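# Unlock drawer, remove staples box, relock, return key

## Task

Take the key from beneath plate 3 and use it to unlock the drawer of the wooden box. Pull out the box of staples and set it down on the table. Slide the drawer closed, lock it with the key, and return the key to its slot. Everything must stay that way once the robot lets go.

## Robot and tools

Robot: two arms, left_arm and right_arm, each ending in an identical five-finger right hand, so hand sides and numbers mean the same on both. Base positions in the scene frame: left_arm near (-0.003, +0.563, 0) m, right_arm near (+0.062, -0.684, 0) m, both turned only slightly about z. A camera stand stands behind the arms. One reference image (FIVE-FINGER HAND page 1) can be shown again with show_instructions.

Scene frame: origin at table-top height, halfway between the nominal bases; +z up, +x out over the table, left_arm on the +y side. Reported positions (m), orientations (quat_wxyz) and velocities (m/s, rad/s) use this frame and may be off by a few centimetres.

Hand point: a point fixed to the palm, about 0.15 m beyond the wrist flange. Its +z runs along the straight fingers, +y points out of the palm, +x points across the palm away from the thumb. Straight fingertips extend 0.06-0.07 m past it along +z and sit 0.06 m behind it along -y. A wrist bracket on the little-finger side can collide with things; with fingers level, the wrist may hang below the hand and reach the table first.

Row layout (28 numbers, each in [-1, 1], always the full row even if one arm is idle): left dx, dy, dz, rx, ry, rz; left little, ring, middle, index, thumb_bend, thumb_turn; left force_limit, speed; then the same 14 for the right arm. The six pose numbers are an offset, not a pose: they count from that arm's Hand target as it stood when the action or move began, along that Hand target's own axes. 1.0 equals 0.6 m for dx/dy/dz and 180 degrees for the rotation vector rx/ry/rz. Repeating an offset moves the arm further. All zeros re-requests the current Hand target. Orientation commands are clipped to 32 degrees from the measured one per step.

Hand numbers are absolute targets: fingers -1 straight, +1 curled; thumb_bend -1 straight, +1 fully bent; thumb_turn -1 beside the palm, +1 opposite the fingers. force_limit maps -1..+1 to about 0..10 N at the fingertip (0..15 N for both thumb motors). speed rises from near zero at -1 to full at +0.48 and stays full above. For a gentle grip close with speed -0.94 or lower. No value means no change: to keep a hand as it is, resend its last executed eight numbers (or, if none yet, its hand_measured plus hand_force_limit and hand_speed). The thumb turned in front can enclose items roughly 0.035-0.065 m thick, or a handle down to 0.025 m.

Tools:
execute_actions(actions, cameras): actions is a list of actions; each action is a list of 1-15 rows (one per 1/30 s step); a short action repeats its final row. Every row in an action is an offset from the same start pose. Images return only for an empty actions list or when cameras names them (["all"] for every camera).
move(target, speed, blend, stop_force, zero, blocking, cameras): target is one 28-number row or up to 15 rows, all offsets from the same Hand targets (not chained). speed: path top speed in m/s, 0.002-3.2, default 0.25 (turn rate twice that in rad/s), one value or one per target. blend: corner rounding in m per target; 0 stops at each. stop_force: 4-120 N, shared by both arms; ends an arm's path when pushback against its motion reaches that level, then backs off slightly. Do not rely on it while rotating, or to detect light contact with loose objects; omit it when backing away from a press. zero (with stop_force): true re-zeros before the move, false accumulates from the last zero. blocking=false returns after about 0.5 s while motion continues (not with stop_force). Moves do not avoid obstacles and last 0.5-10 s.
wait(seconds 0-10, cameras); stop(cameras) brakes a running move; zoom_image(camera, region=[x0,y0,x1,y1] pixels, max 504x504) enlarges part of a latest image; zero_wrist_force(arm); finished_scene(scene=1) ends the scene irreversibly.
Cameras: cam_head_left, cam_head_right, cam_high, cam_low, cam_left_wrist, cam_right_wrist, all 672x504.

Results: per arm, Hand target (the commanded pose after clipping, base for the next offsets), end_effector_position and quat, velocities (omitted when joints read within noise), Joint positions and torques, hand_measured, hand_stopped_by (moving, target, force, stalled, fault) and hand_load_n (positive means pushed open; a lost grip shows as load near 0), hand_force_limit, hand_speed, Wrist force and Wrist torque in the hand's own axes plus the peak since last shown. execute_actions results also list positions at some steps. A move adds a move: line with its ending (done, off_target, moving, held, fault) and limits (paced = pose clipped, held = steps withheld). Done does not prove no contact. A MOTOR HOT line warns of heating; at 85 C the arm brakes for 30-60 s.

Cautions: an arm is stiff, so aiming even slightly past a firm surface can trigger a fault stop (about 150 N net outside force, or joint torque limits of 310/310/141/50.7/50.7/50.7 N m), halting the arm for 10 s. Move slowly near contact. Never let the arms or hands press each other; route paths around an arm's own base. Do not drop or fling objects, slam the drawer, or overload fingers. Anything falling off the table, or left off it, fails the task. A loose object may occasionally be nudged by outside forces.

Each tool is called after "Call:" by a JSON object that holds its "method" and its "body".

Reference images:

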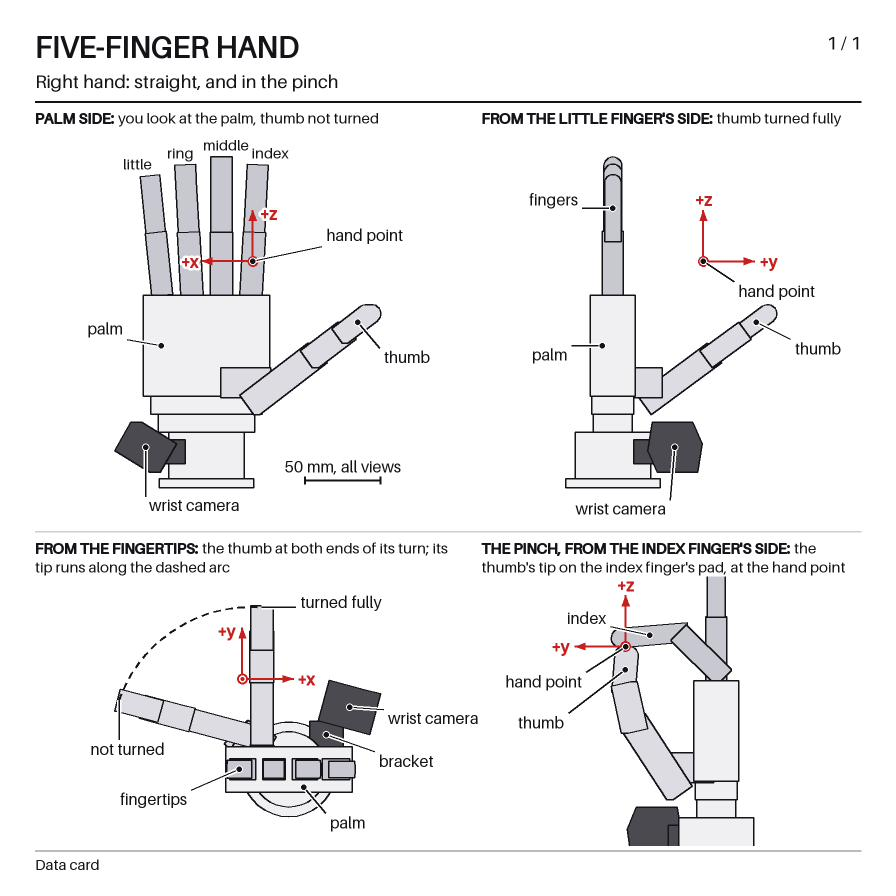

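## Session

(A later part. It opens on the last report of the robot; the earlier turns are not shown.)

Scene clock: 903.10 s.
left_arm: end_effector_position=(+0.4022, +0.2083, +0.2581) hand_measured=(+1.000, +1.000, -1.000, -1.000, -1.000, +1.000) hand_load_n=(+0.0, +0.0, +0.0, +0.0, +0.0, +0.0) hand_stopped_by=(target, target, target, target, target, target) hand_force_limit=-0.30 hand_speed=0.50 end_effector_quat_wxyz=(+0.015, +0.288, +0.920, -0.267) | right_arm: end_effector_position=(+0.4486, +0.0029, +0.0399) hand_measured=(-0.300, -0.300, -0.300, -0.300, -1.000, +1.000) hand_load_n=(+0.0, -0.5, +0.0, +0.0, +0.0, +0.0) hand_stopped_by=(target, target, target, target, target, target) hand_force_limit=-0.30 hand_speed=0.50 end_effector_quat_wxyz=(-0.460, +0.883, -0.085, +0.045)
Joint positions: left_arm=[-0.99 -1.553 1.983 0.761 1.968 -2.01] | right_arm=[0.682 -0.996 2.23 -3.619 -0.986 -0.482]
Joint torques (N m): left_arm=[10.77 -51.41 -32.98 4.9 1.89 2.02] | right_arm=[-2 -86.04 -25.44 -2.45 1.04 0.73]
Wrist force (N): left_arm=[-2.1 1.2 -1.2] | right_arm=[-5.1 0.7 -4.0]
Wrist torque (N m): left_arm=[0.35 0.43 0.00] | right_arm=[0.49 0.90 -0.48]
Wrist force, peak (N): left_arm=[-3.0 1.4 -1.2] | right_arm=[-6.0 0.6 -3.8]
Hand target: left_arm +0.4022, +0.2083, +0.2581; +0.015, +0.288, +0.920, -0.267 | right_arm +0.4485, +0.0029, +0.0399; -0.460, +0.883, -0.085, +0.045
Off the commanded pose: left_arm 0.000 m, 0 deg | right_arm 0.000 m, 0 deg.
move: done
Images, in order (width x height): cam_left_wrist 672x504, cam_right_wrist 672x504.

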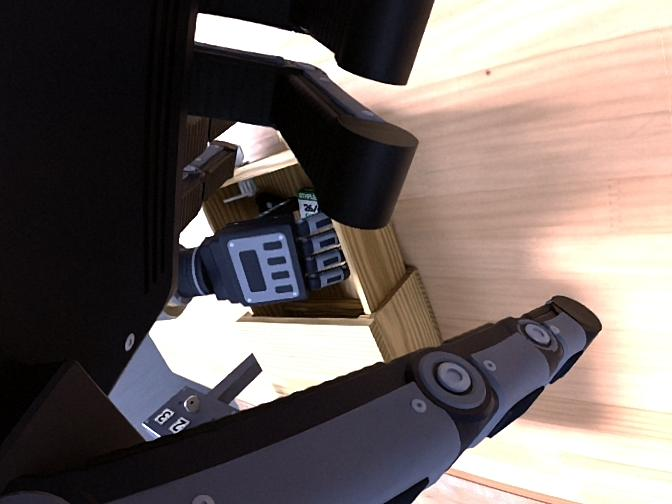

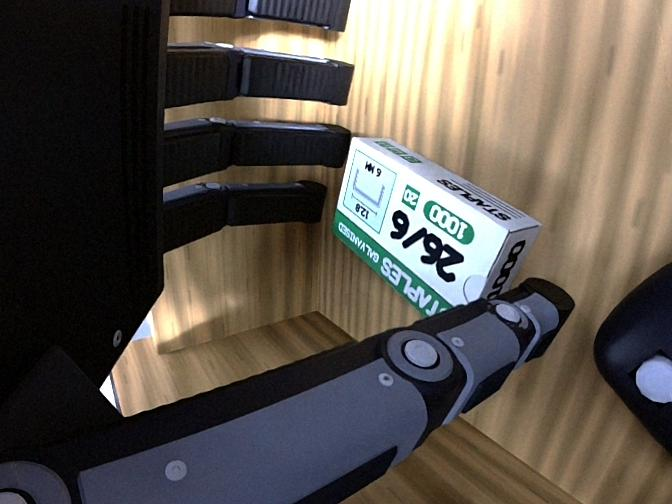

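Call:
{"method": "move", "body": {"target": [0,0,0,0,0,0,1,1,-1,-1,-1,1,-0.3,0.5,0,0,0,0,0,0,-0.3,-0.3,0.3,0.3,-1,1,-0.5,-0.85], "speed": 0.05, "cameras": ["cam_right_wrist"]}}

Call:
{"method": "zoom_image", "body": {"camera": "cam_right_wrist", "region": [150, 0, 650, 400]}}

Scene clock: 904.67 s.
left_arm: end_effector_position=(+0.4022, +0.2083, +0.2581) hand_measured=(+1.000, +1.000, -1.000, -1.000, -1.000, +1.000) hand_load_n=(+0.0, +0.0, +0.0, +0.0, +0.0, +0.0) hand_stopped_by=(target, target, target, target, target, target) hand_force_limit=-0.30 hand_speed=0.50 end_effector_quat_wxyz=(+0.015, +0.288, +0.920, -0.267) | right_arm: end_effector_position=(+0.4485, +0.0029, +0.0399) hand_measured=(-0.300, -0.300, -0.038, -0.012, -1.000, +1.000) hand_load_n=(+0.0, +0.0, +1.0, +6.0, +1.5, -1.5) hand_stopped_by=(target, target, force, force, target, target) hand_force_limit=-0.50 hand_speed=-0.85 end_effector_quat_wxyz=(-0.460, +0.883, -0.085, +0.045)
Joint positions: left_arm=[-0.99 -1.553 1.983 0.761 1.968 -2.01] | right_arm=[0.682 -0.996 2.23 -3.619 -0.986 -0.482]
Joint torques (N m): left_arm=[11.22 -52.69 -33.57 4.8 1.97 2.07] | right_arm=[0.89 -86.22 -16.24 -2.73 0.54 2.39]
Wrist force (N): left_arm=[-2.1 1.2 -1.2] | right_arm=[-5.2 0.3 -4.2]
Wrist torque (N m): left_arm=[0.35 0.44 0.00] | right_arm=[0.42 0.91 -0.50]
Wrist force, peak (N): left_arm=[-2.7 0.9 -1.5] | right_arm=[-5.7 0.5 -4.4]
Hand target: left_arm +0.4022, +0.2083, +0.2581; +0.015, +0.288, +0.920, -0.267 | right_arm +0.4485, +0.0029, +0.0399; -0.460, +0.883, -0.085, +0.045
Off the commanded pose: left_arm 0.000 m, 0 deg | right_arm 0.000 m, 0 deg.
move: done
Images, in order (width x height): cam_right_wrist 672x504.

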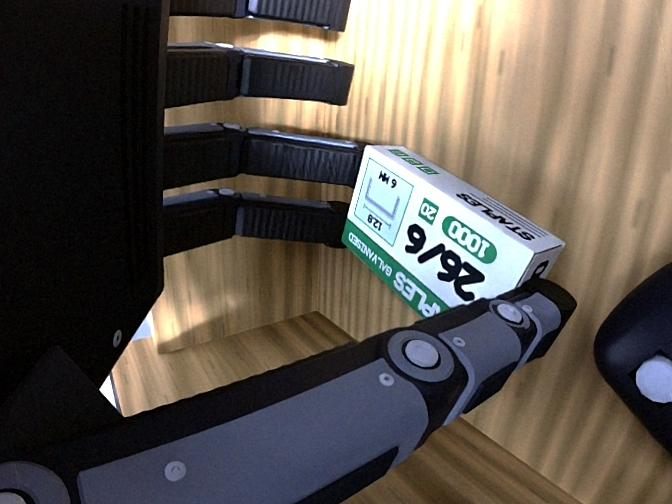

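Scaled by 1.008 from the camera's 672x504 image, which has a finer 960x720 frame.

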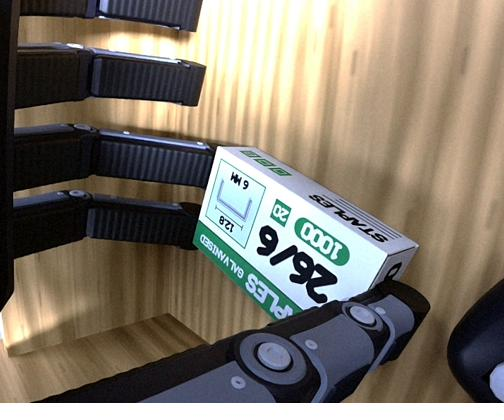

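Call:
{"method": "move", "body": {"target": [0,0,0,0,0,0,1,1,-1,-1,-1,1,-0.3,0.5,0,0,0,0,0,0,-0.3,-0.3,0.35,0.3,-1,1,-0.2,-0.9], "speed": 0.05, "cameras": ["cam_right_wrist"]}}

Scene clock: 905.60 s.
left_arm: end_effector_position=(+0.4022, +0.2083, +0.2581) hand_measured=(+1.000, +1.000, -1.000, -1.000, -1.000, +1.000) hand_load_n=(+0.0, +0.5, +0.0, +0.0, +0.0, +0.0) hand_stopped_by=(target, target, target, target, target, target) hand_force_limit=-0.30 hand_speed=0.50 end_effector_quat_wxyz=(+0.015, +0.288, +0.920, -0.267) | right_arm: end_effector_position=(+0.4485, +0.0029, +0.0399) hand_measured=(-0.300, -0.300, -0.022, -0.012, -1.000, +1.000) hand_load_n=(+0.0, +0.0, +7.0, +4.5, +2.0, -0.5) hand_stopped_by=(target, target, force, force, target, target) hand_force_limit=-0.20 hand_speed=-0.90 end_effector_quat_wxyz=(-0.460, +0.883, -0.085, +0.045)
Joint positions: left_arm=[-0.99 -1.553 1.983 0.761 1.968 -2.01] | right_arm=[0.682 -0.996 2.23 -3.619 -0.986 -0.482]
Joint torques (N m): left_arm=[11.08 -52.07 -33.52 4.96 2.11 2.07] | right_arm=[0.89 -87.93 -10.98 -3.26 0.35 2.5]
Wrist force (N): left_arm=[-2.1 1.4 -0.7] | right_arm=[-5.5 0.9 -4.2]
Wrist torque (N m): left_arm=[0.35 0.42 0.01] | right_arm=[0.51 0.97 -0.51]
Wrist force, peak (N): left_arm=[-2.7 1.6 -1.5] | right_arm=[-5.7 0.6 -4.2]
Hand target: left_arm +0.4022, +0.2083, +0.2581; +0.015, +0.288, +0.920, -0.267 | right_arm +0.4485, +0.0029, +0.0399; -0.460, +0.883, -0.085, +0.045
Off the commanded pose: left_arm 0.000 m, 0 deg | right_arm 0.000 m, 0 deg.
move: done
Images, in order (width x height): cam_right_wrist 672x504.

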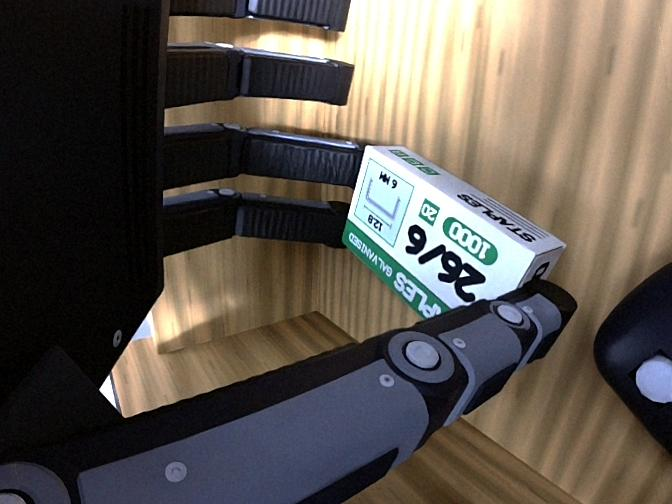

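Call:
{"method": "move", "body": {"target": [0,0,0,0,0,0,1,1,-1,-1,-1,1,-0.3,0.5,0,-0.0273,-0.0191,0,0,0,-0.3,-0.3,0.35,0.3,-1,1,-0.2,-0.9], "speed": 0.04, "cameras": ["cam_right_wrist","cam_left_wrist"]}}

Scene clock: 906.60 s.
left_arm: end_effector_position=(+0.4022, +0.2083, +0.2581) hand_measured=(+1.000, +1.000, -1.000, -1.000, -1.000, +1.000) hand_load_n=(+0.0, +0.5, +0.0, +0.0, +0.0, +0.0) hand_stopped_by=(target, target, target, target, target, target) hand_force_limit=-0.30 hand_speed=0.50 end_effector_quat_wxyz=(+0.015, +0.288, +0.920, -0.267) | right_arm: end_effector_position=(+0.4485, +0.0029, +0.0600) hand_measured=(-0.300, -0.300, -0.022, -0.012, -1.000, +1.000) hand_load_n=(+0.0, +0.0, +7.0, +4.5, +2.0, -0.5) hand_stopped_by=(target, target, force, force, target, target) hand_force_limit=-0.20 hand_speed=-0.90 end_effector_quat_wxyz=(-0.460, +0.883, -0.085, +0.045) end_effector_velocity=(+0.001, +0.000, -0.001) end_effector_angular_velocity=(+0.002, -0.004, +0.000)
Joint positions: left_arm=[-0.99 -1.553 1.983 0.761 1.968 -2.01] | right_arm=[0.682 -1.035 2.231 -3.581 -0.986 -0.482]
Joint velocities: left_arm=[within noise] | right_arm=[0 0.003 0 -0.006 0 -0.001]
Joint torques (N m): left_arm=[11.09 -52.87 -32.87 5.03 2.04 2.08] | right_arm=[1.35 -54.08 -5.21 -6.05 0.54 1.41]
Wrist force (N): left_arm=[-2.2 1.3 -1.0] | right_arm=[-5.7 0.7 -3.6]
Wrist torque (N m): left_arm=[0.35 0.43 0.01] | right_arm=[0.46 0.99 -0.52]
Wrist force, peak (N): left_arm=[-2.4 1.3 -1.5] | right_arm=[-5.8 1.0 -4.0]
Hand target: left_arm +0.4022, +0.2083, +0.2581; +0.015, +0.288, +0.920, -0.267 | right_arm +0.4485, +0.0029, +0.0599; -0.460, +0.883, -0.085, +0.045
Off the commanded pose: left_arm 0.000 m, 0 deg | right_arm 0.000 m, 0 deg.
move: done
Images, in order (width x height): cam_left_wrist 672x504, cam_right_wrist 672x504.

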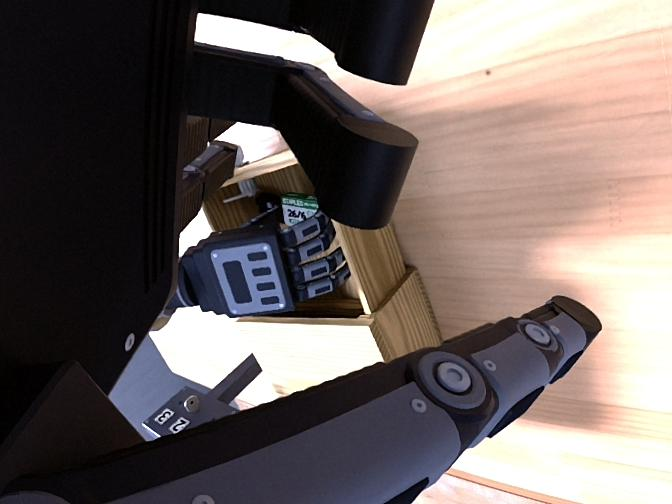

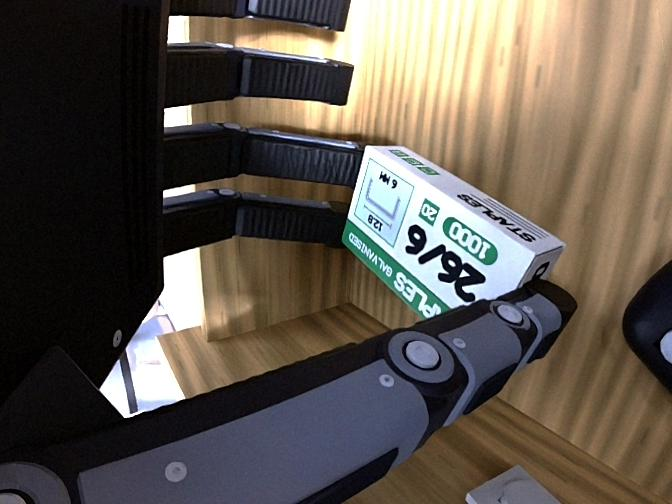

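Call:
{"method": "move", "body": {"target": [[0,0,0,0,0,0,1,1,-1,-1,-1,1,-0.3,0.5,0,-0.1911,-0.1339,0,0,0,-0.3,-0.3,0.35,0.3,-1,1,-0.2,-0.9],[0,0,0,0,0,0,1,1,-1,-1,-1,1,-0.3,0.5,-0.0133,0.0617,-0.4948,0,0,0,-0.3,-0.3,0.35,0.3,-1,1,-0.2,-0.9]], "speed": [0.12,0.15], "blend": [0.03,0], "cameras": ["cam_right_wrist","cam_left_wrist","cam_high","cam_head_left","cam_low"]}}

Scene clock: 911.70 s.
left_arm: end_effector_position=(+0.4022, +0.2083, +0.2581) hand_measured=(+1.000, +1.000, -1.000, -1.000, -1.000, +1.000) hand_load_n=(+0.0, +0.0, +0.0, +0.0, +0.0, +0.0) hand_stopped_by=(target, target, target, target, target, target) hand_force_limit=-0.30 hand_speed=0.50 end_effector_quat_wxyz=(+0.015, +0.288, +0.920, -0.267) | right_arm: end_effector_position=(+0.3899, -0.2552, +0.1996) hand_measured=(-0.300, -0.300, -0.022, -0.012, -1.000, +1.000) hand_load_n=(+0.0, +0.0, +7.0, +4.5, +2.0, -0.5) hand_stopped_by=(target, target, force, force, target, target) hand_force_limit=-0.20 hand_speed=-0.90 end_effector_quat_wxyz=(-0.460, +0.883, -0.085, +0.045)
Joint positions: left_arm=[-0.99 -1.553 1.983 0.761 1.968 -2.01] | right_arm=[0.24 -1.747 2.623 -2.946 -0.711 -0.948]
Joint torques (N m): left_arm=[11.4 -52.53 -33.73 4.78 1.94 2.13] | right_arm=[-7.4 -19.84 -43.6 -3.63 -0.3 -0.47]
Wrist force (N): left_arm=[-2.6 1.3 -1.1] | right_arm=[-5.3 0.8 -3.2]
Wrist torque (N m): left_arm=[0.37 0.50 -0.02] | right_arm=[0.51 0.93 -0.67]
Wrist force, peak (N): left_arm=[-2.8 1.3 -1.5] | right_arm=[-5.2 1.9 -5.1]
Hand target: left_arm +0.4022, +0.2083, +0.2581; +0.015, +0.288, +0.920, -0.267 | right_arm +0.3899, -0.2552, +0.1996; -0.460, +0.883, -0.085, +0.045
Off the commanded pose: left_arm 0.000 m, 0 deg | right_arm 0.000 m, 0 deg.
move: done
Images, in order (width x height): cam_head_left 672x504, cam_high 672x504, cam_low 672x504, cam_left_wrist 672x504, cam_right_wrist 672x504.

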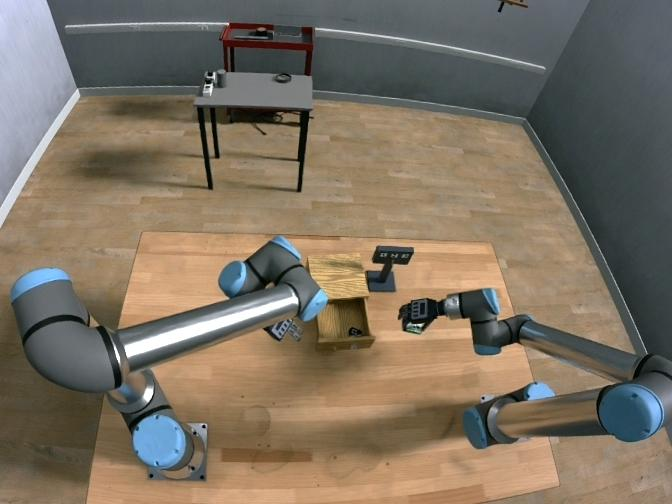

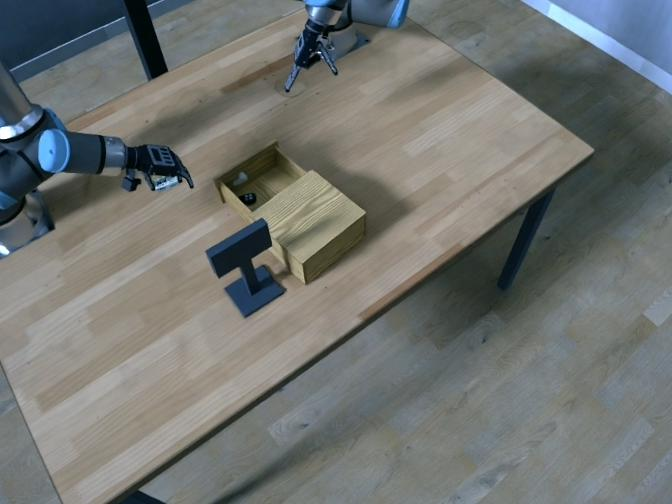

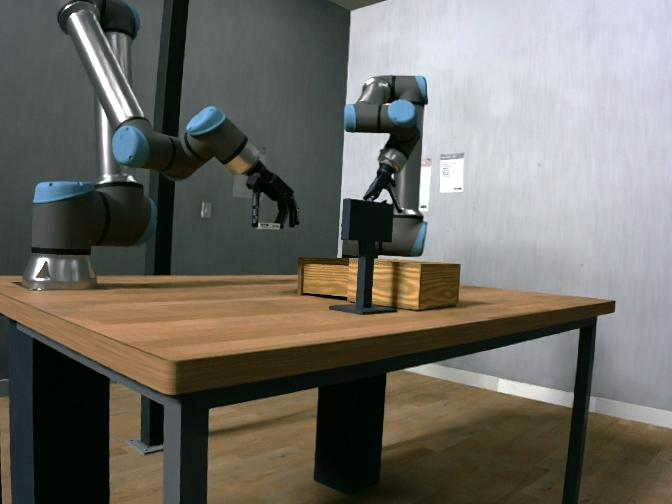

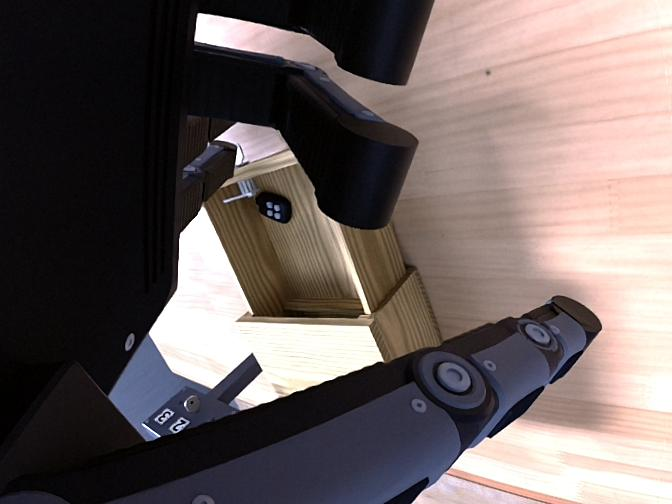

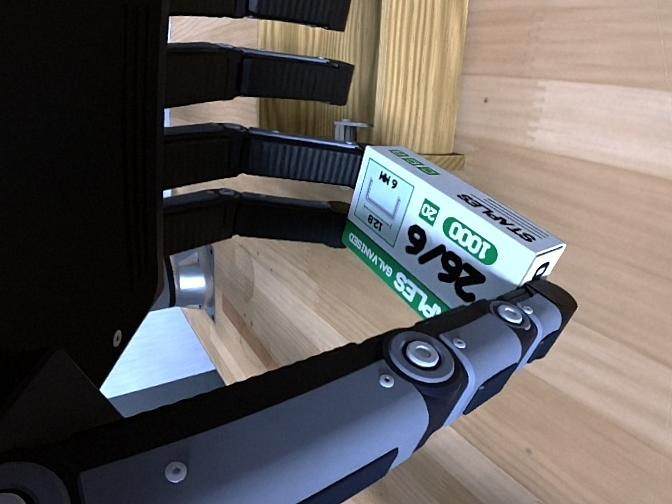

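Call:
{"method": "move", "body": {"target": [0,0,0,0,0,0,1,1,-1,-1,-1,1,-0.3,0.5,0,0.1911,0.1339,0,0,0,-0.3,-0.3,0.35,0.3,-1,1,-0.2,-0.9], "speed": 0.15}}

Call:
{"method": "move", "body": {"target": [0,0,0,0,0,0,1,1,-1,-1,-1,1,-0.3,0.5,0,0.0573,0.0402,0,0,0,-0.3,-0.3,0.35,0.3,-1,1,-0.2,-0.9], "speed": 0.02, "stop_force": 4, "cameras": ["cam_right_wrist","cam_low"]}}

Scene clock: 913.43 s.
left_arm: end_effector_position=(+0.4022, +0.2083, +0.2581) hand_measured=(+1.000, +1.000, -1.000, -1.000, -1.000, +1.000) hand_load_n=(+0.0, +0.0, +0.0, +0.0, -0.5, +0.0) hand_stopped_by=(target, target, target, target, target, target) hand_force_limit=-0.30 hand_speed=0.50 end_effector_quat_wxyz=(+0.015, +0.288, +0.920, -0.267) | right_arm: end_effector_position=(+0.3899, -0.2550, +0.0596) hand_measured=(-0.300, -0.300, -0.022, -0.012, -1.000, +1.000) hand_load_n=(+0.0, +0.0, +7.0, +4.5, +2.0, -0.5) hand_stopped_by=(target, target, force, force, target, target) hand_force_limit=-0.20 hand_speed=-0.90 end_effector_quat_wxyz=(-0.460, +0.883, -0.085, +0.045)
Joint positions: left_arm=[-0.99 -1.553 1.983 0.761 1.968 -2.01] | right_arm=[0.241 -1.29 2.705 -3.485 -0.711 -0.948]
Joint torques (N m): left_arm=[10.92 -52.32 -33.95 4.79 1.85 1.94] | right_arm=[0.97 -28.55 -23.03 -5.46 -0.79 -2.8]
Wrist force (N): left_arm=[-2.6 0.9 -1.0] | right_arm=[-5.0 0.7 -3.8]
Wrist torque (N m): left_arm=[0.30 0.50 -0.04] | right_arm=[0.56 0.94 -0.69]
Wrist force, peak (N): left_arm=[-2.5 1.4 -1.1] | right_arm=[-5.0 -0.8 -5.0]
Hand target: left_arm +0.4022, +0.2083, +0.2581; +0.015, +0.288, +0.920, -0.267 | right_arm +0.3900, -0.2550, +0.0596; -0.460, +0.883, -0.085, +0.045
Off the commanded pose: left_arm 0.000 m, 0 deg | right_arm 0.000 m, 0 deg.
move: done

Scene clock: 916.33 s.
left_arm: end_effector_position=(+0.4022, +0.2083, +0.2581) hand_measured=(+1.000, +1.000, -1.000, -1.000, -1.000, +1.000) hand_load_n=(+0.0, +0.0, +0.0, +0.0, +0.0, +0.0) hand_stopped_by=(target, target, target, target, target, target) hand_force_limit=-0.30 hand_speed=0.50 end_effector_quat_wxyz=(+0.015, +0.288, +0.920, -0.267) | right_arm: end_effector_position=(+0.3899, -0.2550, +0.0257) hand_measured=(-0.300, -0.300, -0.022, -0.012, -1.000, +1.000) hand_load_n=(+0.0, +0.0, +7.0, +4.5, +2.0, -0.5) hand_stopped_by=(target, target, force, force, target, target) hand_force_limit=-0.20 hand_speed=-0.90 end_effector_quat_wxyz=(-0.460, +0.883, -0.085, +0.045)
Joint positions: left_arm=[-0.99 -1.553 1.983 0.761 1.968 -2.01] | right_arm=[0.241 -1.159 2.707 -3.617 -0.711 -0.948]
Joint torques (N m): left_arm=[10.8 -52.1 -33.85 4.82 2 2.11] | right_arm=[-4.48 -38.7 9.2 -6.56 -0.94 -0.98]
Wrist force (N): left_arm=[-2.3 0.8 -0.9] | right_arm=[-4.5 0.8 -3.2]
Wrist torque (N m): left_arm=[0.27 0.46 -0.02] | right_arm=[0.52 0.84 -0.60]
Wrist force, peak (N): left_arm=[-2.7 1.3 -1.4] | right_arm=[-4.5 -5.2 -5.0]
Hand target: left_arm +0.4022, +0.2083, +0.2581; +0.015, +0.288, +0.920, -0.267 | right_arm +0.3899, -0.2550, +0.0257; -0.460, +0.883, -0.085, +0.045 (not the last commanded pose)
Off the commanded pose: left_arm 0.000 m, 0 deg | right_arm 0.008 m, 0 deg.
move: contact (right_arm)
Images, in order (width x height): cam_low 672x504, cam_right_wrist 672x504.

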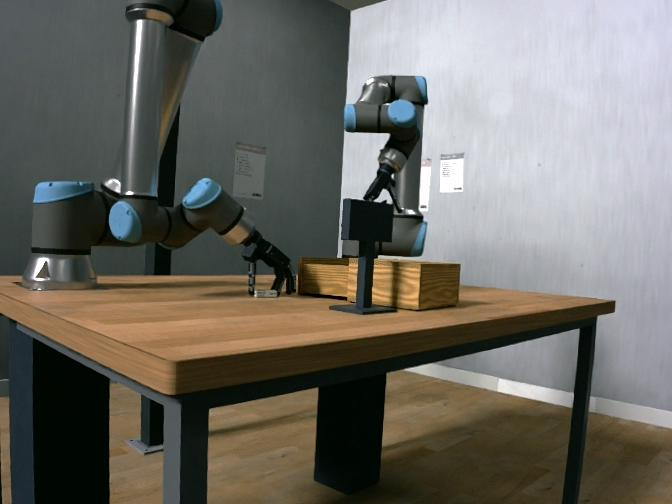

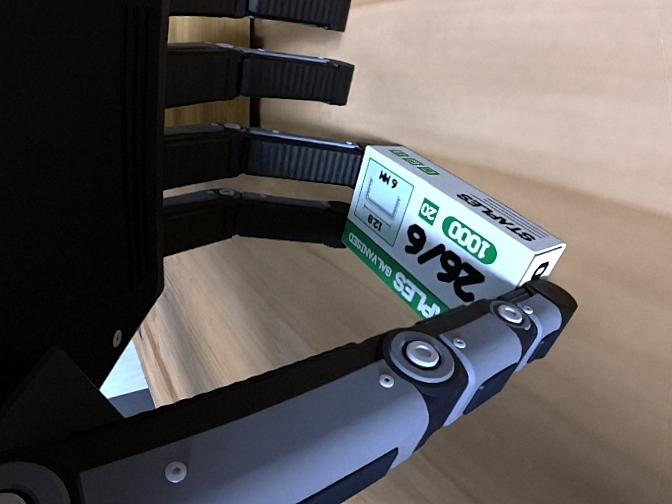

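Call:
{"method": "move", "body": {"target": [0,0,0,0,0,0,1,1,-1,-1,-1,1,-0.3,0.5,0,0,0,0,0,0,-0.3,-0.3,-0.3,-0.3,-1,1,-0.2,-0.5], "speed": 0.05, "cameras": ["cam_right_wrist"]}}

Scene clock: 917.13 s.
left_arm: end_effector_position=(+0.4022, +0.2083, +0.2581) hand_measured=(+1.000, +1.000, -1.000, -1.000, -1.000, +1.000) hand_load_n=(-0.5, +0.0, +0.0, +0.0, +0.0, +0.0) hand_stopped_by=(target, target, target, target, target, target) hand_force_limit=-0.30 hand_speed=0.50 end_effector_quat_wxyz=(+0.015, +0.288, +0.920, -0.267) | right_arm: end_effector_position=(+0.3899, -0.2550, +0.0257) hand_measured=(-0.300, -0.300, -0.300, -0.300, -1.000, +1.000) hand_load_n=(+0.0, +0.0, +0.0, +0.5, +0.0, +0.0) hand_stopped_by=(target, target, target, target, target, target) hand_force_limit=-0.20 hand_speed=-0.50 end_effector_quat_wxyz=(-0.460, +0.883, -0.085, +0.045)
Joint positions: left_arm=[-0.99 -1.553 1.983 0.761 1.968 -2.01] | right_arm=[0.241 -1.159 2.707 -3.617 -0.711 -0.948]
Joint torques (N m): left_arm=[10.63 -52.98 -33.75 4.78 1.97 2.17] | right_arm=[-8.24 -37.02 9.76 -6 -0.54 -2.54]
Wrist force (N): left_arm=[-2.0 1.2 -1.0] | right_arm=[-4.3 0.3 -3.6]
Wrist torque (N m): left_arm=[0.35 0.41 0.01] | right_arm=[0.49 0.81 -0.60]
Wrist force, peak (N): left_arm=[-2.6 1.0 -1.5] | right_arm=[-4.9 0.4 -3.7]
Hand target: left_arm +0.4022, +0.2083, +0.2581; +0.015, +0.288, +0.920, -0.267 | right_arm +0.3899, -0.2550, +0.0257; -0.460, +0.883, -0.085, +0.045
Off the commanded pose: left_arm 0.000 m, 0 deg | right_arm 0.000 m, 0 deg.
move: done
Images, in order (width x height): cam_right_wrist 672x504.

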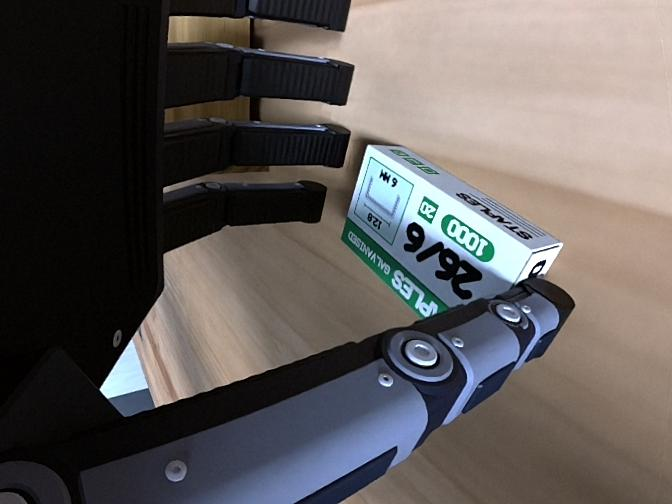

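Call:
{"method": "move", "body": {"target": [[0,0,0,0,0,0,1,1,-1,-1,-1,1,-0.3,0.5,0,0.0038,-0.0055,0,0,0,-0.3,-0.3,-0.3,-0.3,-1,1,-0.3,0.5],[0,0,0,0,0,0,1,1,-1,-1,-1,1,-0.3,0.5,0,-0.16,-0.1203,0,0,0,-0.3,-0.3,-0.3,-0.3,-1,1,-0.3,0.5],[0,0,0,0,0,0,1,1,-1,-1,-1,1,-0.3,0.5,-0.0297,-0.388,0.1348,-0.206,-0.2863,-0.5499,1,1,-1,-1,-1,1,-0.3,0.5]], "speed": [0.05,0.15,0.3], "blend": [0.001,0.02,0], "cameras": ["cam_right_wrist","cam_left_wrist","cam_high","cam_head_left"]}}

Scene clock: 925.47 s.
left_arm: end_effector_position=(+0.4022, +0.2083, +0.2581) hand_measured=(+1.000, +1.000, -1.000, -1.000, -1.000, +1.000) hand_load_n=(+0.0, +0.0, +0.0, +0.0, +0.0, +0.0) hand_stopped_by=(target, target, target, target, target, target) hand_force_limit=-0.30 hand_speed=0.50 end_effector_quat_wxyz=(+0.015, +0.288, +0.920, -0.267) | right_arm: end_effector_position=(+0.4106, -0.0556, +0.1701) hand_measured=(+1.000, +1.000, -1.000, -1.000, -1.000, +1.000) hand_load_n=(+0.0, +0.0, +0.0, +0.0, +0.0, +0.0) hand_stopped_by=(target, target, target, target, target, target) hand_force_limit=-0.30 hand_speed=0.50 end_effector_quat_wxyz=(+0.000, +0.659, +0.752, +0.000)
Joint positions: left_arm=[-0.99 -1.553 1.983 0.761 1.968 -2.01] | right_arm=[0.954 -1.384 2.033 -2.221 -1.571 -2.361]
Joint torques (N m): left_arm=[10.81 -51.8 -34.1 4.76 2.02 1.86] | right_arm=[-7.38 -74.59 -24.38 -6.26 -1.45 -3.02]
Wrist force (N): left_arm=[-2.3 1.1 -0.9] | right_arm=[-5.8 1.5 -3.8]
Wrist torque (N m): left_arm=[0.33 0.46 -0.01] | right_arm=[0.73 0.94 -0.77]
Wrist force, peak (N): left_arm=[-2.8 1.3 -1.0] | right_arm=[-6.1 1.0 -4.3]
Hand target: left_arm +0.4022, +0.2083, +0.2581; +0.015, +0.288, +0.920, -0.267 | right_arm +0.4106, -0.0556, +0.1701; +0.000, +0.659, +0.752, +0.000
Off the commanded pose: left_arm 0.000 m, 0 deg | right_arm 0.000 m, 0 deg.
move: done
Images, in order (width x height): cam_head_left 672x504, cam_high 672x504, cam_left_wrist 672x504, cam_right_wrist 672x504.

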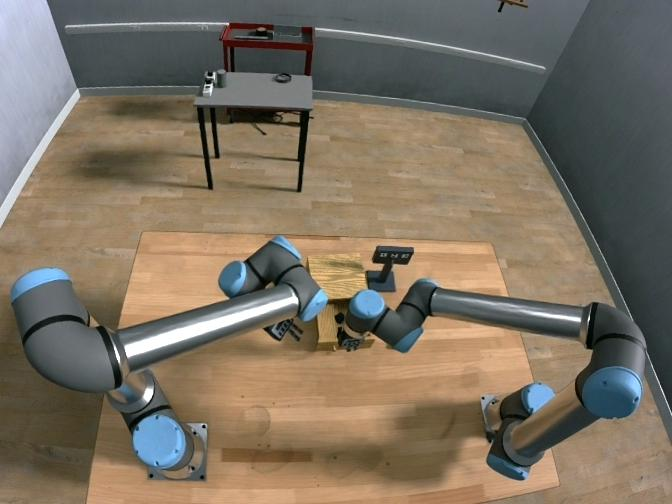

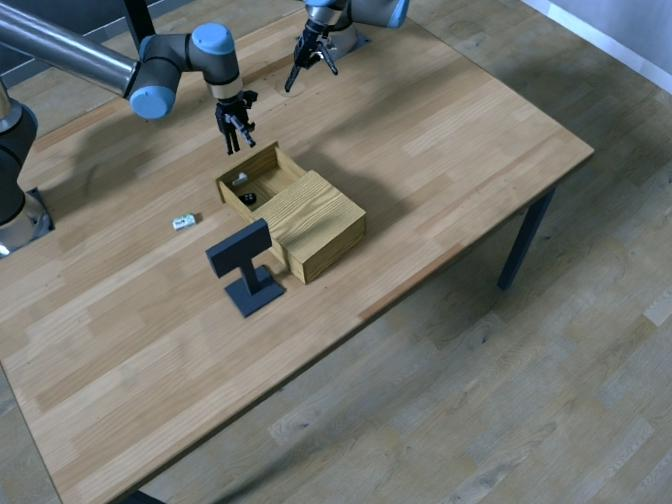

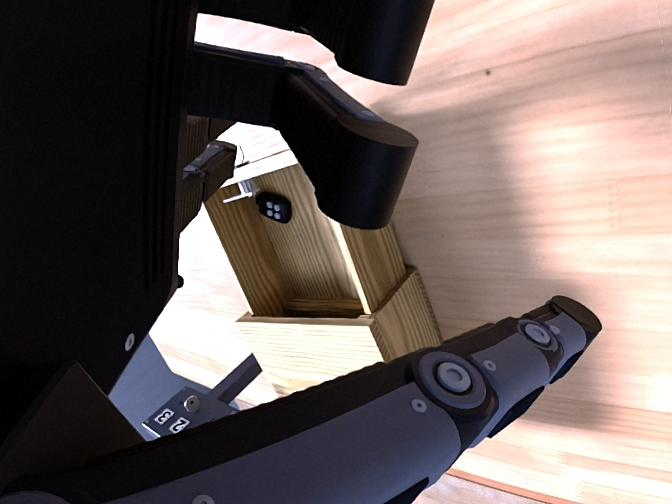

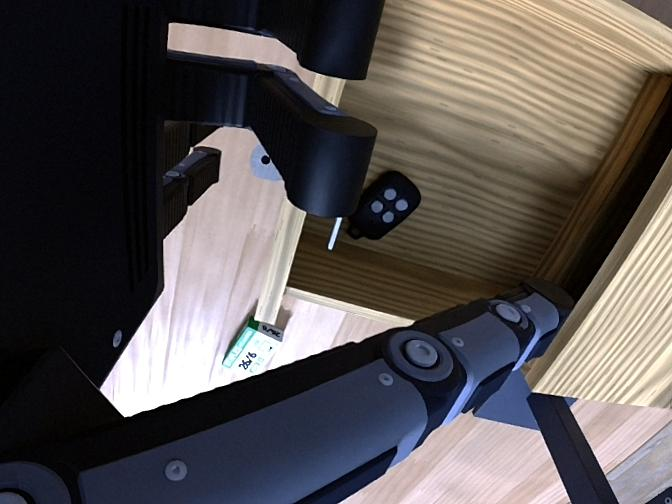

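Call:
{"method": "zoom_image", "body": {"camera": "cam_right_wrist", "region": [160, 60, 420, 400]}}

Scaled by 1.482 from the camera's 672x504 image, which has a finer 960x720 frame.

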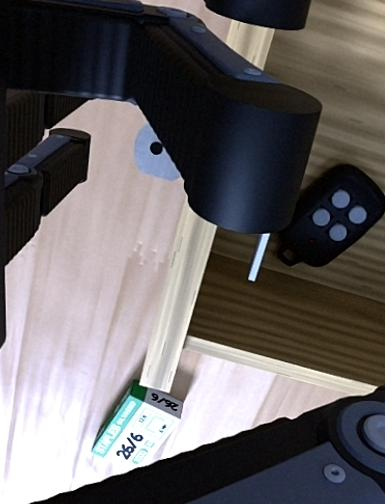

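Call:
{"method": "move", "body": {"target": [0,0,0,0,0,0,1,1,-1,-1,-1,1,-0.3,0.5,0,0,0,0,0,0,-1,-1,-1,-1,-1,1,-0.3,0.5], "cameras": ["cam_right_wrist"]}}

Call:
{"method": "zoom_image", "body": {"camera": "cam_right_wrist", "region": [160, 0, 420, 340]}}

Scene clock: 928.53 s.
left_arm: end_effector_position=(+0.4022, +0.2083, +0.2581) hand_measured=(+1.000, +1.000, -1.000, -1.000, -1.000, +1.000) hand_load_n=(+0.0, +0.0, +0.0, +0.0, +0.0, +0.0) hand_stopped_by=(target, target, target, target, target, target) hand_force_limit=-0.30 hand_speed=0.50 end_effector_quat_wxyz=(+0.015, +0.288, +0.920, -0.267) | right_arm: end_effector_position=(+0.4106, -0.0556, +0.1701) hand_measured=(-1.000, -1.000, -1.000, -1.000, -1.000, +1.000) hand_load_n=(+0.0, +0.0, -0.5, +0.0, +0.0, +0.0) hand_stopped_by=(target, target, target, target, target, target) hand_force_limit=-0.30 hand_speed=0.50 end_effector_quat_wxyz=(+0.000, +0.659, +0.752, +0.000)
Joint positions: left_arm=[-0.99 -1.553 1.983 0.761 1.968 -2.01] | right_arm=[0.954 -1.384 2.033 -2.221 -1.571 -2.361]
Joint torques (N m): left_arm=[11.62 -50.77 -34.89 4.85 1.95 2.07] | right_arm=[-12.24 -76.61 -24.58 -4.8 -1.03 -2.8]
Wrist force (N): left_arm=[-2.4 1.2 -0.6] | right_arm=[-5.6 1.1 -3.9]
Wrist torque (N m): left_arm=[0.32 0.45 -0.02] | right_arm=[0.68 0.90 -0.77]
Wrist force, peak (N): left_arm=[-2.9 1.2 -1.5] | right_arm=[-6.0 1.6 -4.2]
Hand target: left_arm +0.4022, +0.2083, +0.2581; +0.015, +0.288, +0.920, -0.267 | right_arm +0.4106, -0.0556, +0.1701; +0.000, +0.659, +0.752, +0.000
Off the commanded pose: left_arm 0.000 m, 0 deg | right_arm 0.000 m, 0 deg.
move: done
Images, in order (width x height): cam_right_wrist 672x504.

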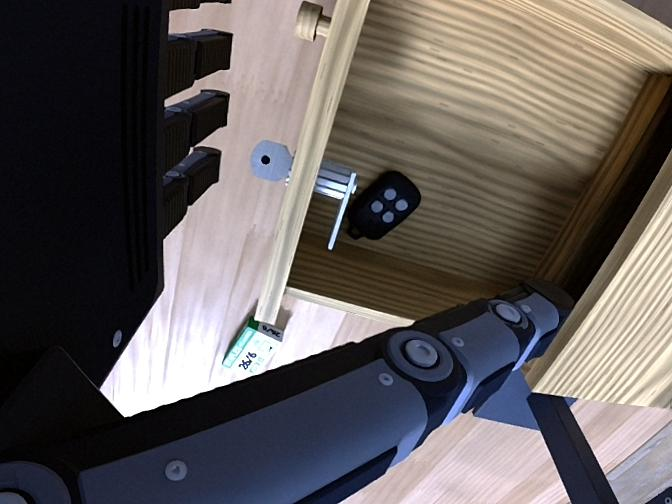

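Scaled by 1.482 from the camera's 672x504 image, which has a finer 960x720 frame.

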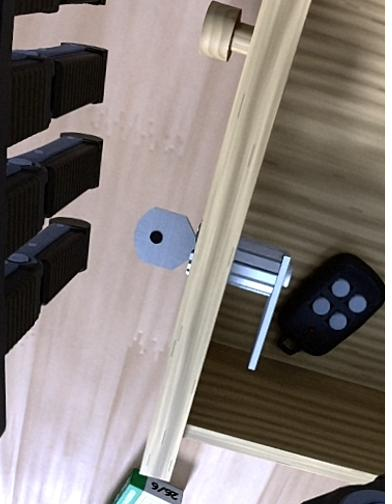

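Call:
{"method": "move", "body": {"target": [0,0,0,0,0,0,1,1,-1,-1,-1,1,-0.3,0.5,0.0333,0,0,0,0,0,-1,-1,-1,-1,-1,1,-0.3,0.5], "speed": 0.1, "cameras": ["cam_right_wrist"]}}

Call:
{"method": "zoom_image", "body": {"camera": "cam_right_wrist", "region": [160, 0, 420, 340]}}

Scene clock: 931.30 s.
left_arm: end_effector_position=(+0.4022, +0.2083, +0.2581) hand_measured=(+1.000, +1.000, -1.000, -1.000, -1.000, +1.000) hand_load_n=(+0.0, +0.0, +0.0, +0.0, +0.0, +0.0) hand_stopped_by=(target, target, target, target, target, target) hand_force_limit=-0.30 hand_speed=0.50 end_effector_quat_wxyz=(+0.015, +0.288, +0.920, -0.267) | right_arm: end_effector_position=(+0.4080, -0.0356, +0.1701) hand_measured=(-1.000, -1.000, -1.000, -1.000, -1.000, +1.000) hand_load_n=(+0.0, +0.0, +0.0, +0.0, +0.0, +0.0) hand_stopped_by=(target, target, target, target, target, target) hand_force_limit=-0.30 hand_speed=0.50 end_effector_quat_wxyz=(+0.000, +0.660, +0.752, +0.000)
Joint positions: left_arm=[-0.99 -1.553 1.983 0.761 1.968 -2.01] | right_arm=[0.974 -1.358 2 -2.214 -1.571 -2.34]
Joint torques (N m): left_arm=[10.51 -50.97 -34.71 4.86 1.93 2] | right_arm=[-10.65 -78.02 -24.21 -4.86 -0.91 -2.87]
Wrist force (N): left_arm=[-2.5 1.3 -0.9] | right_arm=[-5.7 1.1 -3.8]
Wrist torque (N m): left_arm=[0.35 0.47 -0.01] | right_arm=[0.67 0.92 -0.77]
Wrist force, peak (N): left_arm=[-3.0 0.8 -1.5] | right_arm=[-6.6 1.4 -4.0]
Hand target: left_arm +0.4022, +0.2083, +0.2581; +0.015, +0.288, +0.920, -0.267 | right_arm +0.4080, -0.0358, +0.1701; +0.000, +0.659, +0.752, +0.000
Off the commanded pose: left_arm 0.000 m, 0 deg | right_arm 0.000 m, 0 deg.
move: done
Images, in order (width x height): cam_right_wrist 672x504.

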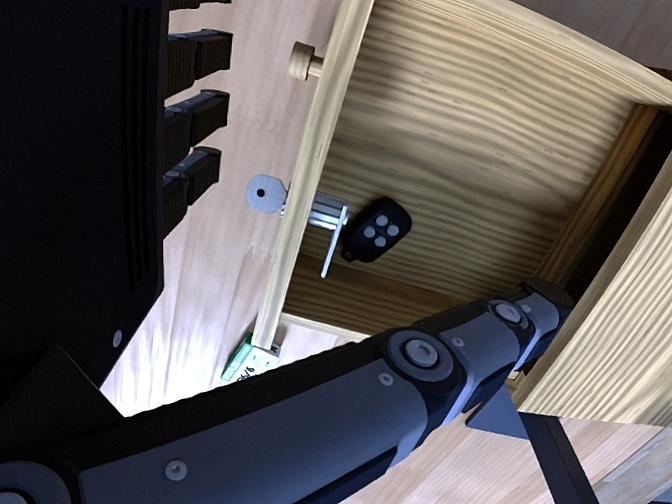

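Scaled by 1.482 from the camera's 672x504 image, which has a finer 960x720 frame.

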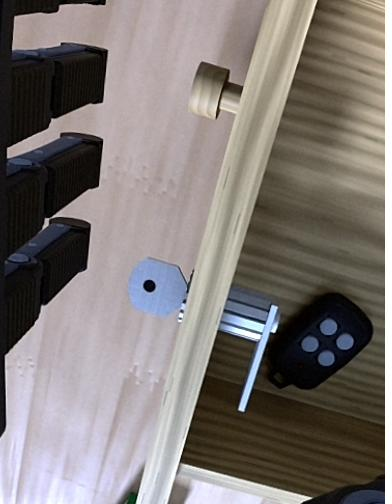

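Call:
{"method": "move", "body": {"target": [0,0,0,0,0,0,1,1,-1,-1,-1,1,-0.3,0.5,0,-0.0333,0,0,0,0,-1,-1,-1,-1,-1,1,-0.3,0.5], "speed": 0.1, "cameras": ["cam_right_wrist"]}}

Call:
{"method": "zoom_image", "body": {"camera": "cam_right_wrist", "region": [160, 0, 420, 340]}}

Call:
{"method": "move", "body": {"target": [0,0,0,0,0,0,1,1,-1,-1,-1,1,-0.3,0.5,0,0,0.05,0,0,0,-1,-1,-1,-1,-1,1,-0.3,0.5], "speed": 0.1, "stop_force": 8, "cameras": ["cam_right_wrist"]}}

Call:
{"method": "zoom_image", "body": {"camera": "cam_right_wrist", "region": [160, 0, 420, 340]}}

Scene clock: 933.10 s.
left_arm: end_effector_position=(+0.4022, +0.2083, +0.2581) hand_measured=(+1.000, +1.000, -1.000, -1.000, -1.000, +1.000) hand_load_n=(+0.0, +0.0, +0.0, +0.0, +0.0, +0.0) hand_stopped_by=(target, target, target, target, target, target) hand_force_limit=-0.30 hand_speed=0.50 end_effector_quat_wxyz=(+0.015, +0.288, +0.920, -0.267) | right_arm: end_effector_position=(+0.3880, -0.0385, +0.1700) hand_measured=(-1.000, -1.000, -1.000, -1.000, -1.000, +1.000) hand_load_n=(+0.0, +0.0, +0.5, +0.0, +0.0, +0.0) hand_stopped_by=(target, target, target, target, target, target) hand_force_limit=-0.30 hand_speed=0.50 end_effector_quat_wxyz=(+0.000, +0.660, +0.752, +0.000)
Joint positions: left_arm=[-0.99 -1.553 1.983 0.761 1.968 -2.01] | right_arm=[0.995 -1.373 2.02 -2.218 -1.571 -2.32]
Joint torques (N m): left_arm=[11.15 -52.06 -34.69 4.81 1.91 1.75] | right_arm=[-10.73 -53.32 -46.75 -5.19 -1.15 -2.43]
Wrist force (N): left_arm=[-2.1 0.9 -1.3] | right_arm=[-5.7 1.3 -4.1]
Wrist torque (N m): left_arm=[0.32 0.44 -0.01] | right_arm=[0.74 0.92 -0.77]
Wrist force, peak (N): left_arm=[-2.4 1.6 -1.5] | right_arm=[-6.0 1.6 -4.2]
Hand target: left_arm +0.4022, +0.2083, +0.2581; +0.015, +0.288, +0.920, -0.267 | right_arm +0.3882, -0.0384, +0.1701; +0.000, +0.659, +0.752, +0.000
Off the commanded pose: left_arm 0.000 m, 0 deg | right_arm 0.000 m, 0 deg.
move: done
Images, in order (width x height): cam_right_wrist 672x504.

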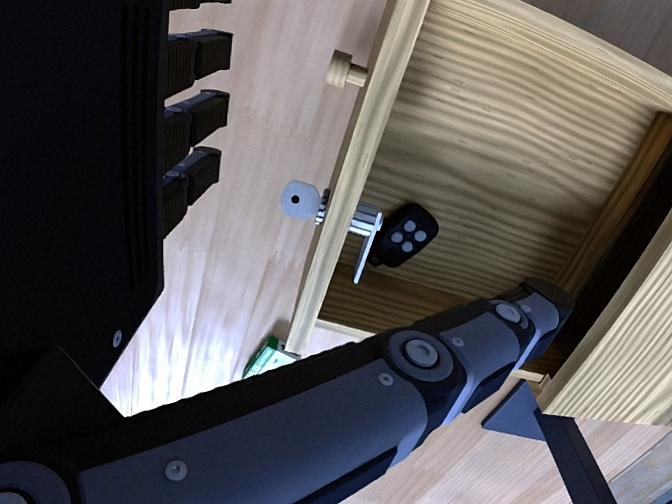

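Scaled by 1.482 from the camera's 672x504 image, which has a finer 960x720 frame.

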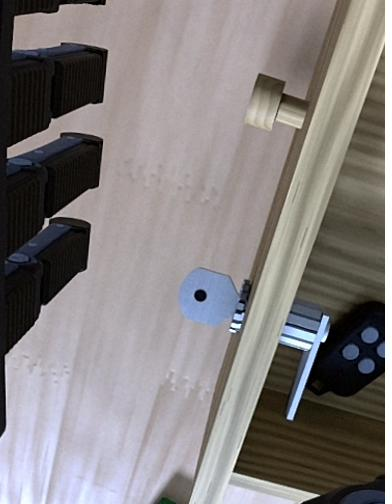

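Scene clock: 934.70 s.
left_arm: end_effector_position=(+0.4022, +0.2083, +0.2581) hand_measured=(+1.000, +1.000, -1.000, -1.000, -1.000, +1.000) hand_load_n=(+0.0, +0.0, +0.0, +0.0, +0.0, +0.0) hand_stopped_by=(target, target, target, target, target, target) hand_force_limit=-0.30 hand_speed=0.50 end_effector_quat_wxyz=(+0.015, +0.288, +0.920, -0.267) | right_arm: end_effector_position=(+0.3882, -0.0384, +0.1401) hand_measured=(-1.000, -1.000, -1.000, -1.000, -1.000, +1.000) hand_load_n=(+0.0, +0.0, +0.0, -0.5, +0.0, +0.0) hand_stopped_by=(target, target, target, target, target, target) hand_force_limit=-0.30 hand_speed=0.50 end_effector_quat_wxyz=(+0.000, +0.659, +0.752, +0.000)
Joint positions: left_arm=[-0.99 -1.553 1.983 0.761 1.968 -2.01] | right_arm=[0.995 -1.339 2.042 -2.275 -1.571 -2.32]
Joint torques (N m): left_arm=[10.79 -51.19 -34.67 5 2.13 1.8] | right_arm=[-11.39 -79.53 -48.54 -2.53 -1.11 -2.24]
Wrist force (N): left_arm=[-2.2 1.0 -1.1] | right_arm=[-5.9 1.5 -4.0]
Wrist torque (N m): left_arm=[0.32 0.44 -0.01] | right_arm=[0.76 0.94 -0.75]
Wrist force, peak (N): left_arm=[-2.7 1.5 -1.3] | right_arm=[-5.5 1.6 -5.2]
Hand target: left_arm +0.4022, +0.2083, +0.2581; +0.015, +0.288, +0.920, -0.267 | right_arm +0.3882, -0.0384, +0.1401; +0.000, +0.659, +0.752, +0.000
Off the commanded pose: left_arm 0.000 m, 0 deg | right_arm 0.000 m, 0 deg.
move: done
Images, in order (width x height): cam_right_wrist 672x504.

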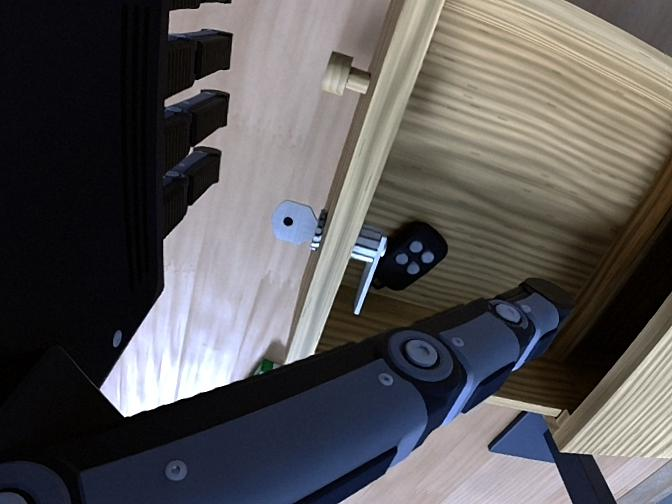

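Scaled by 1.482 from the camera's 672x504 image, which has a finer 960x720 frame.

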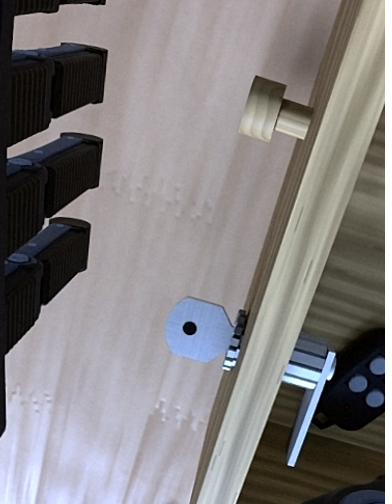

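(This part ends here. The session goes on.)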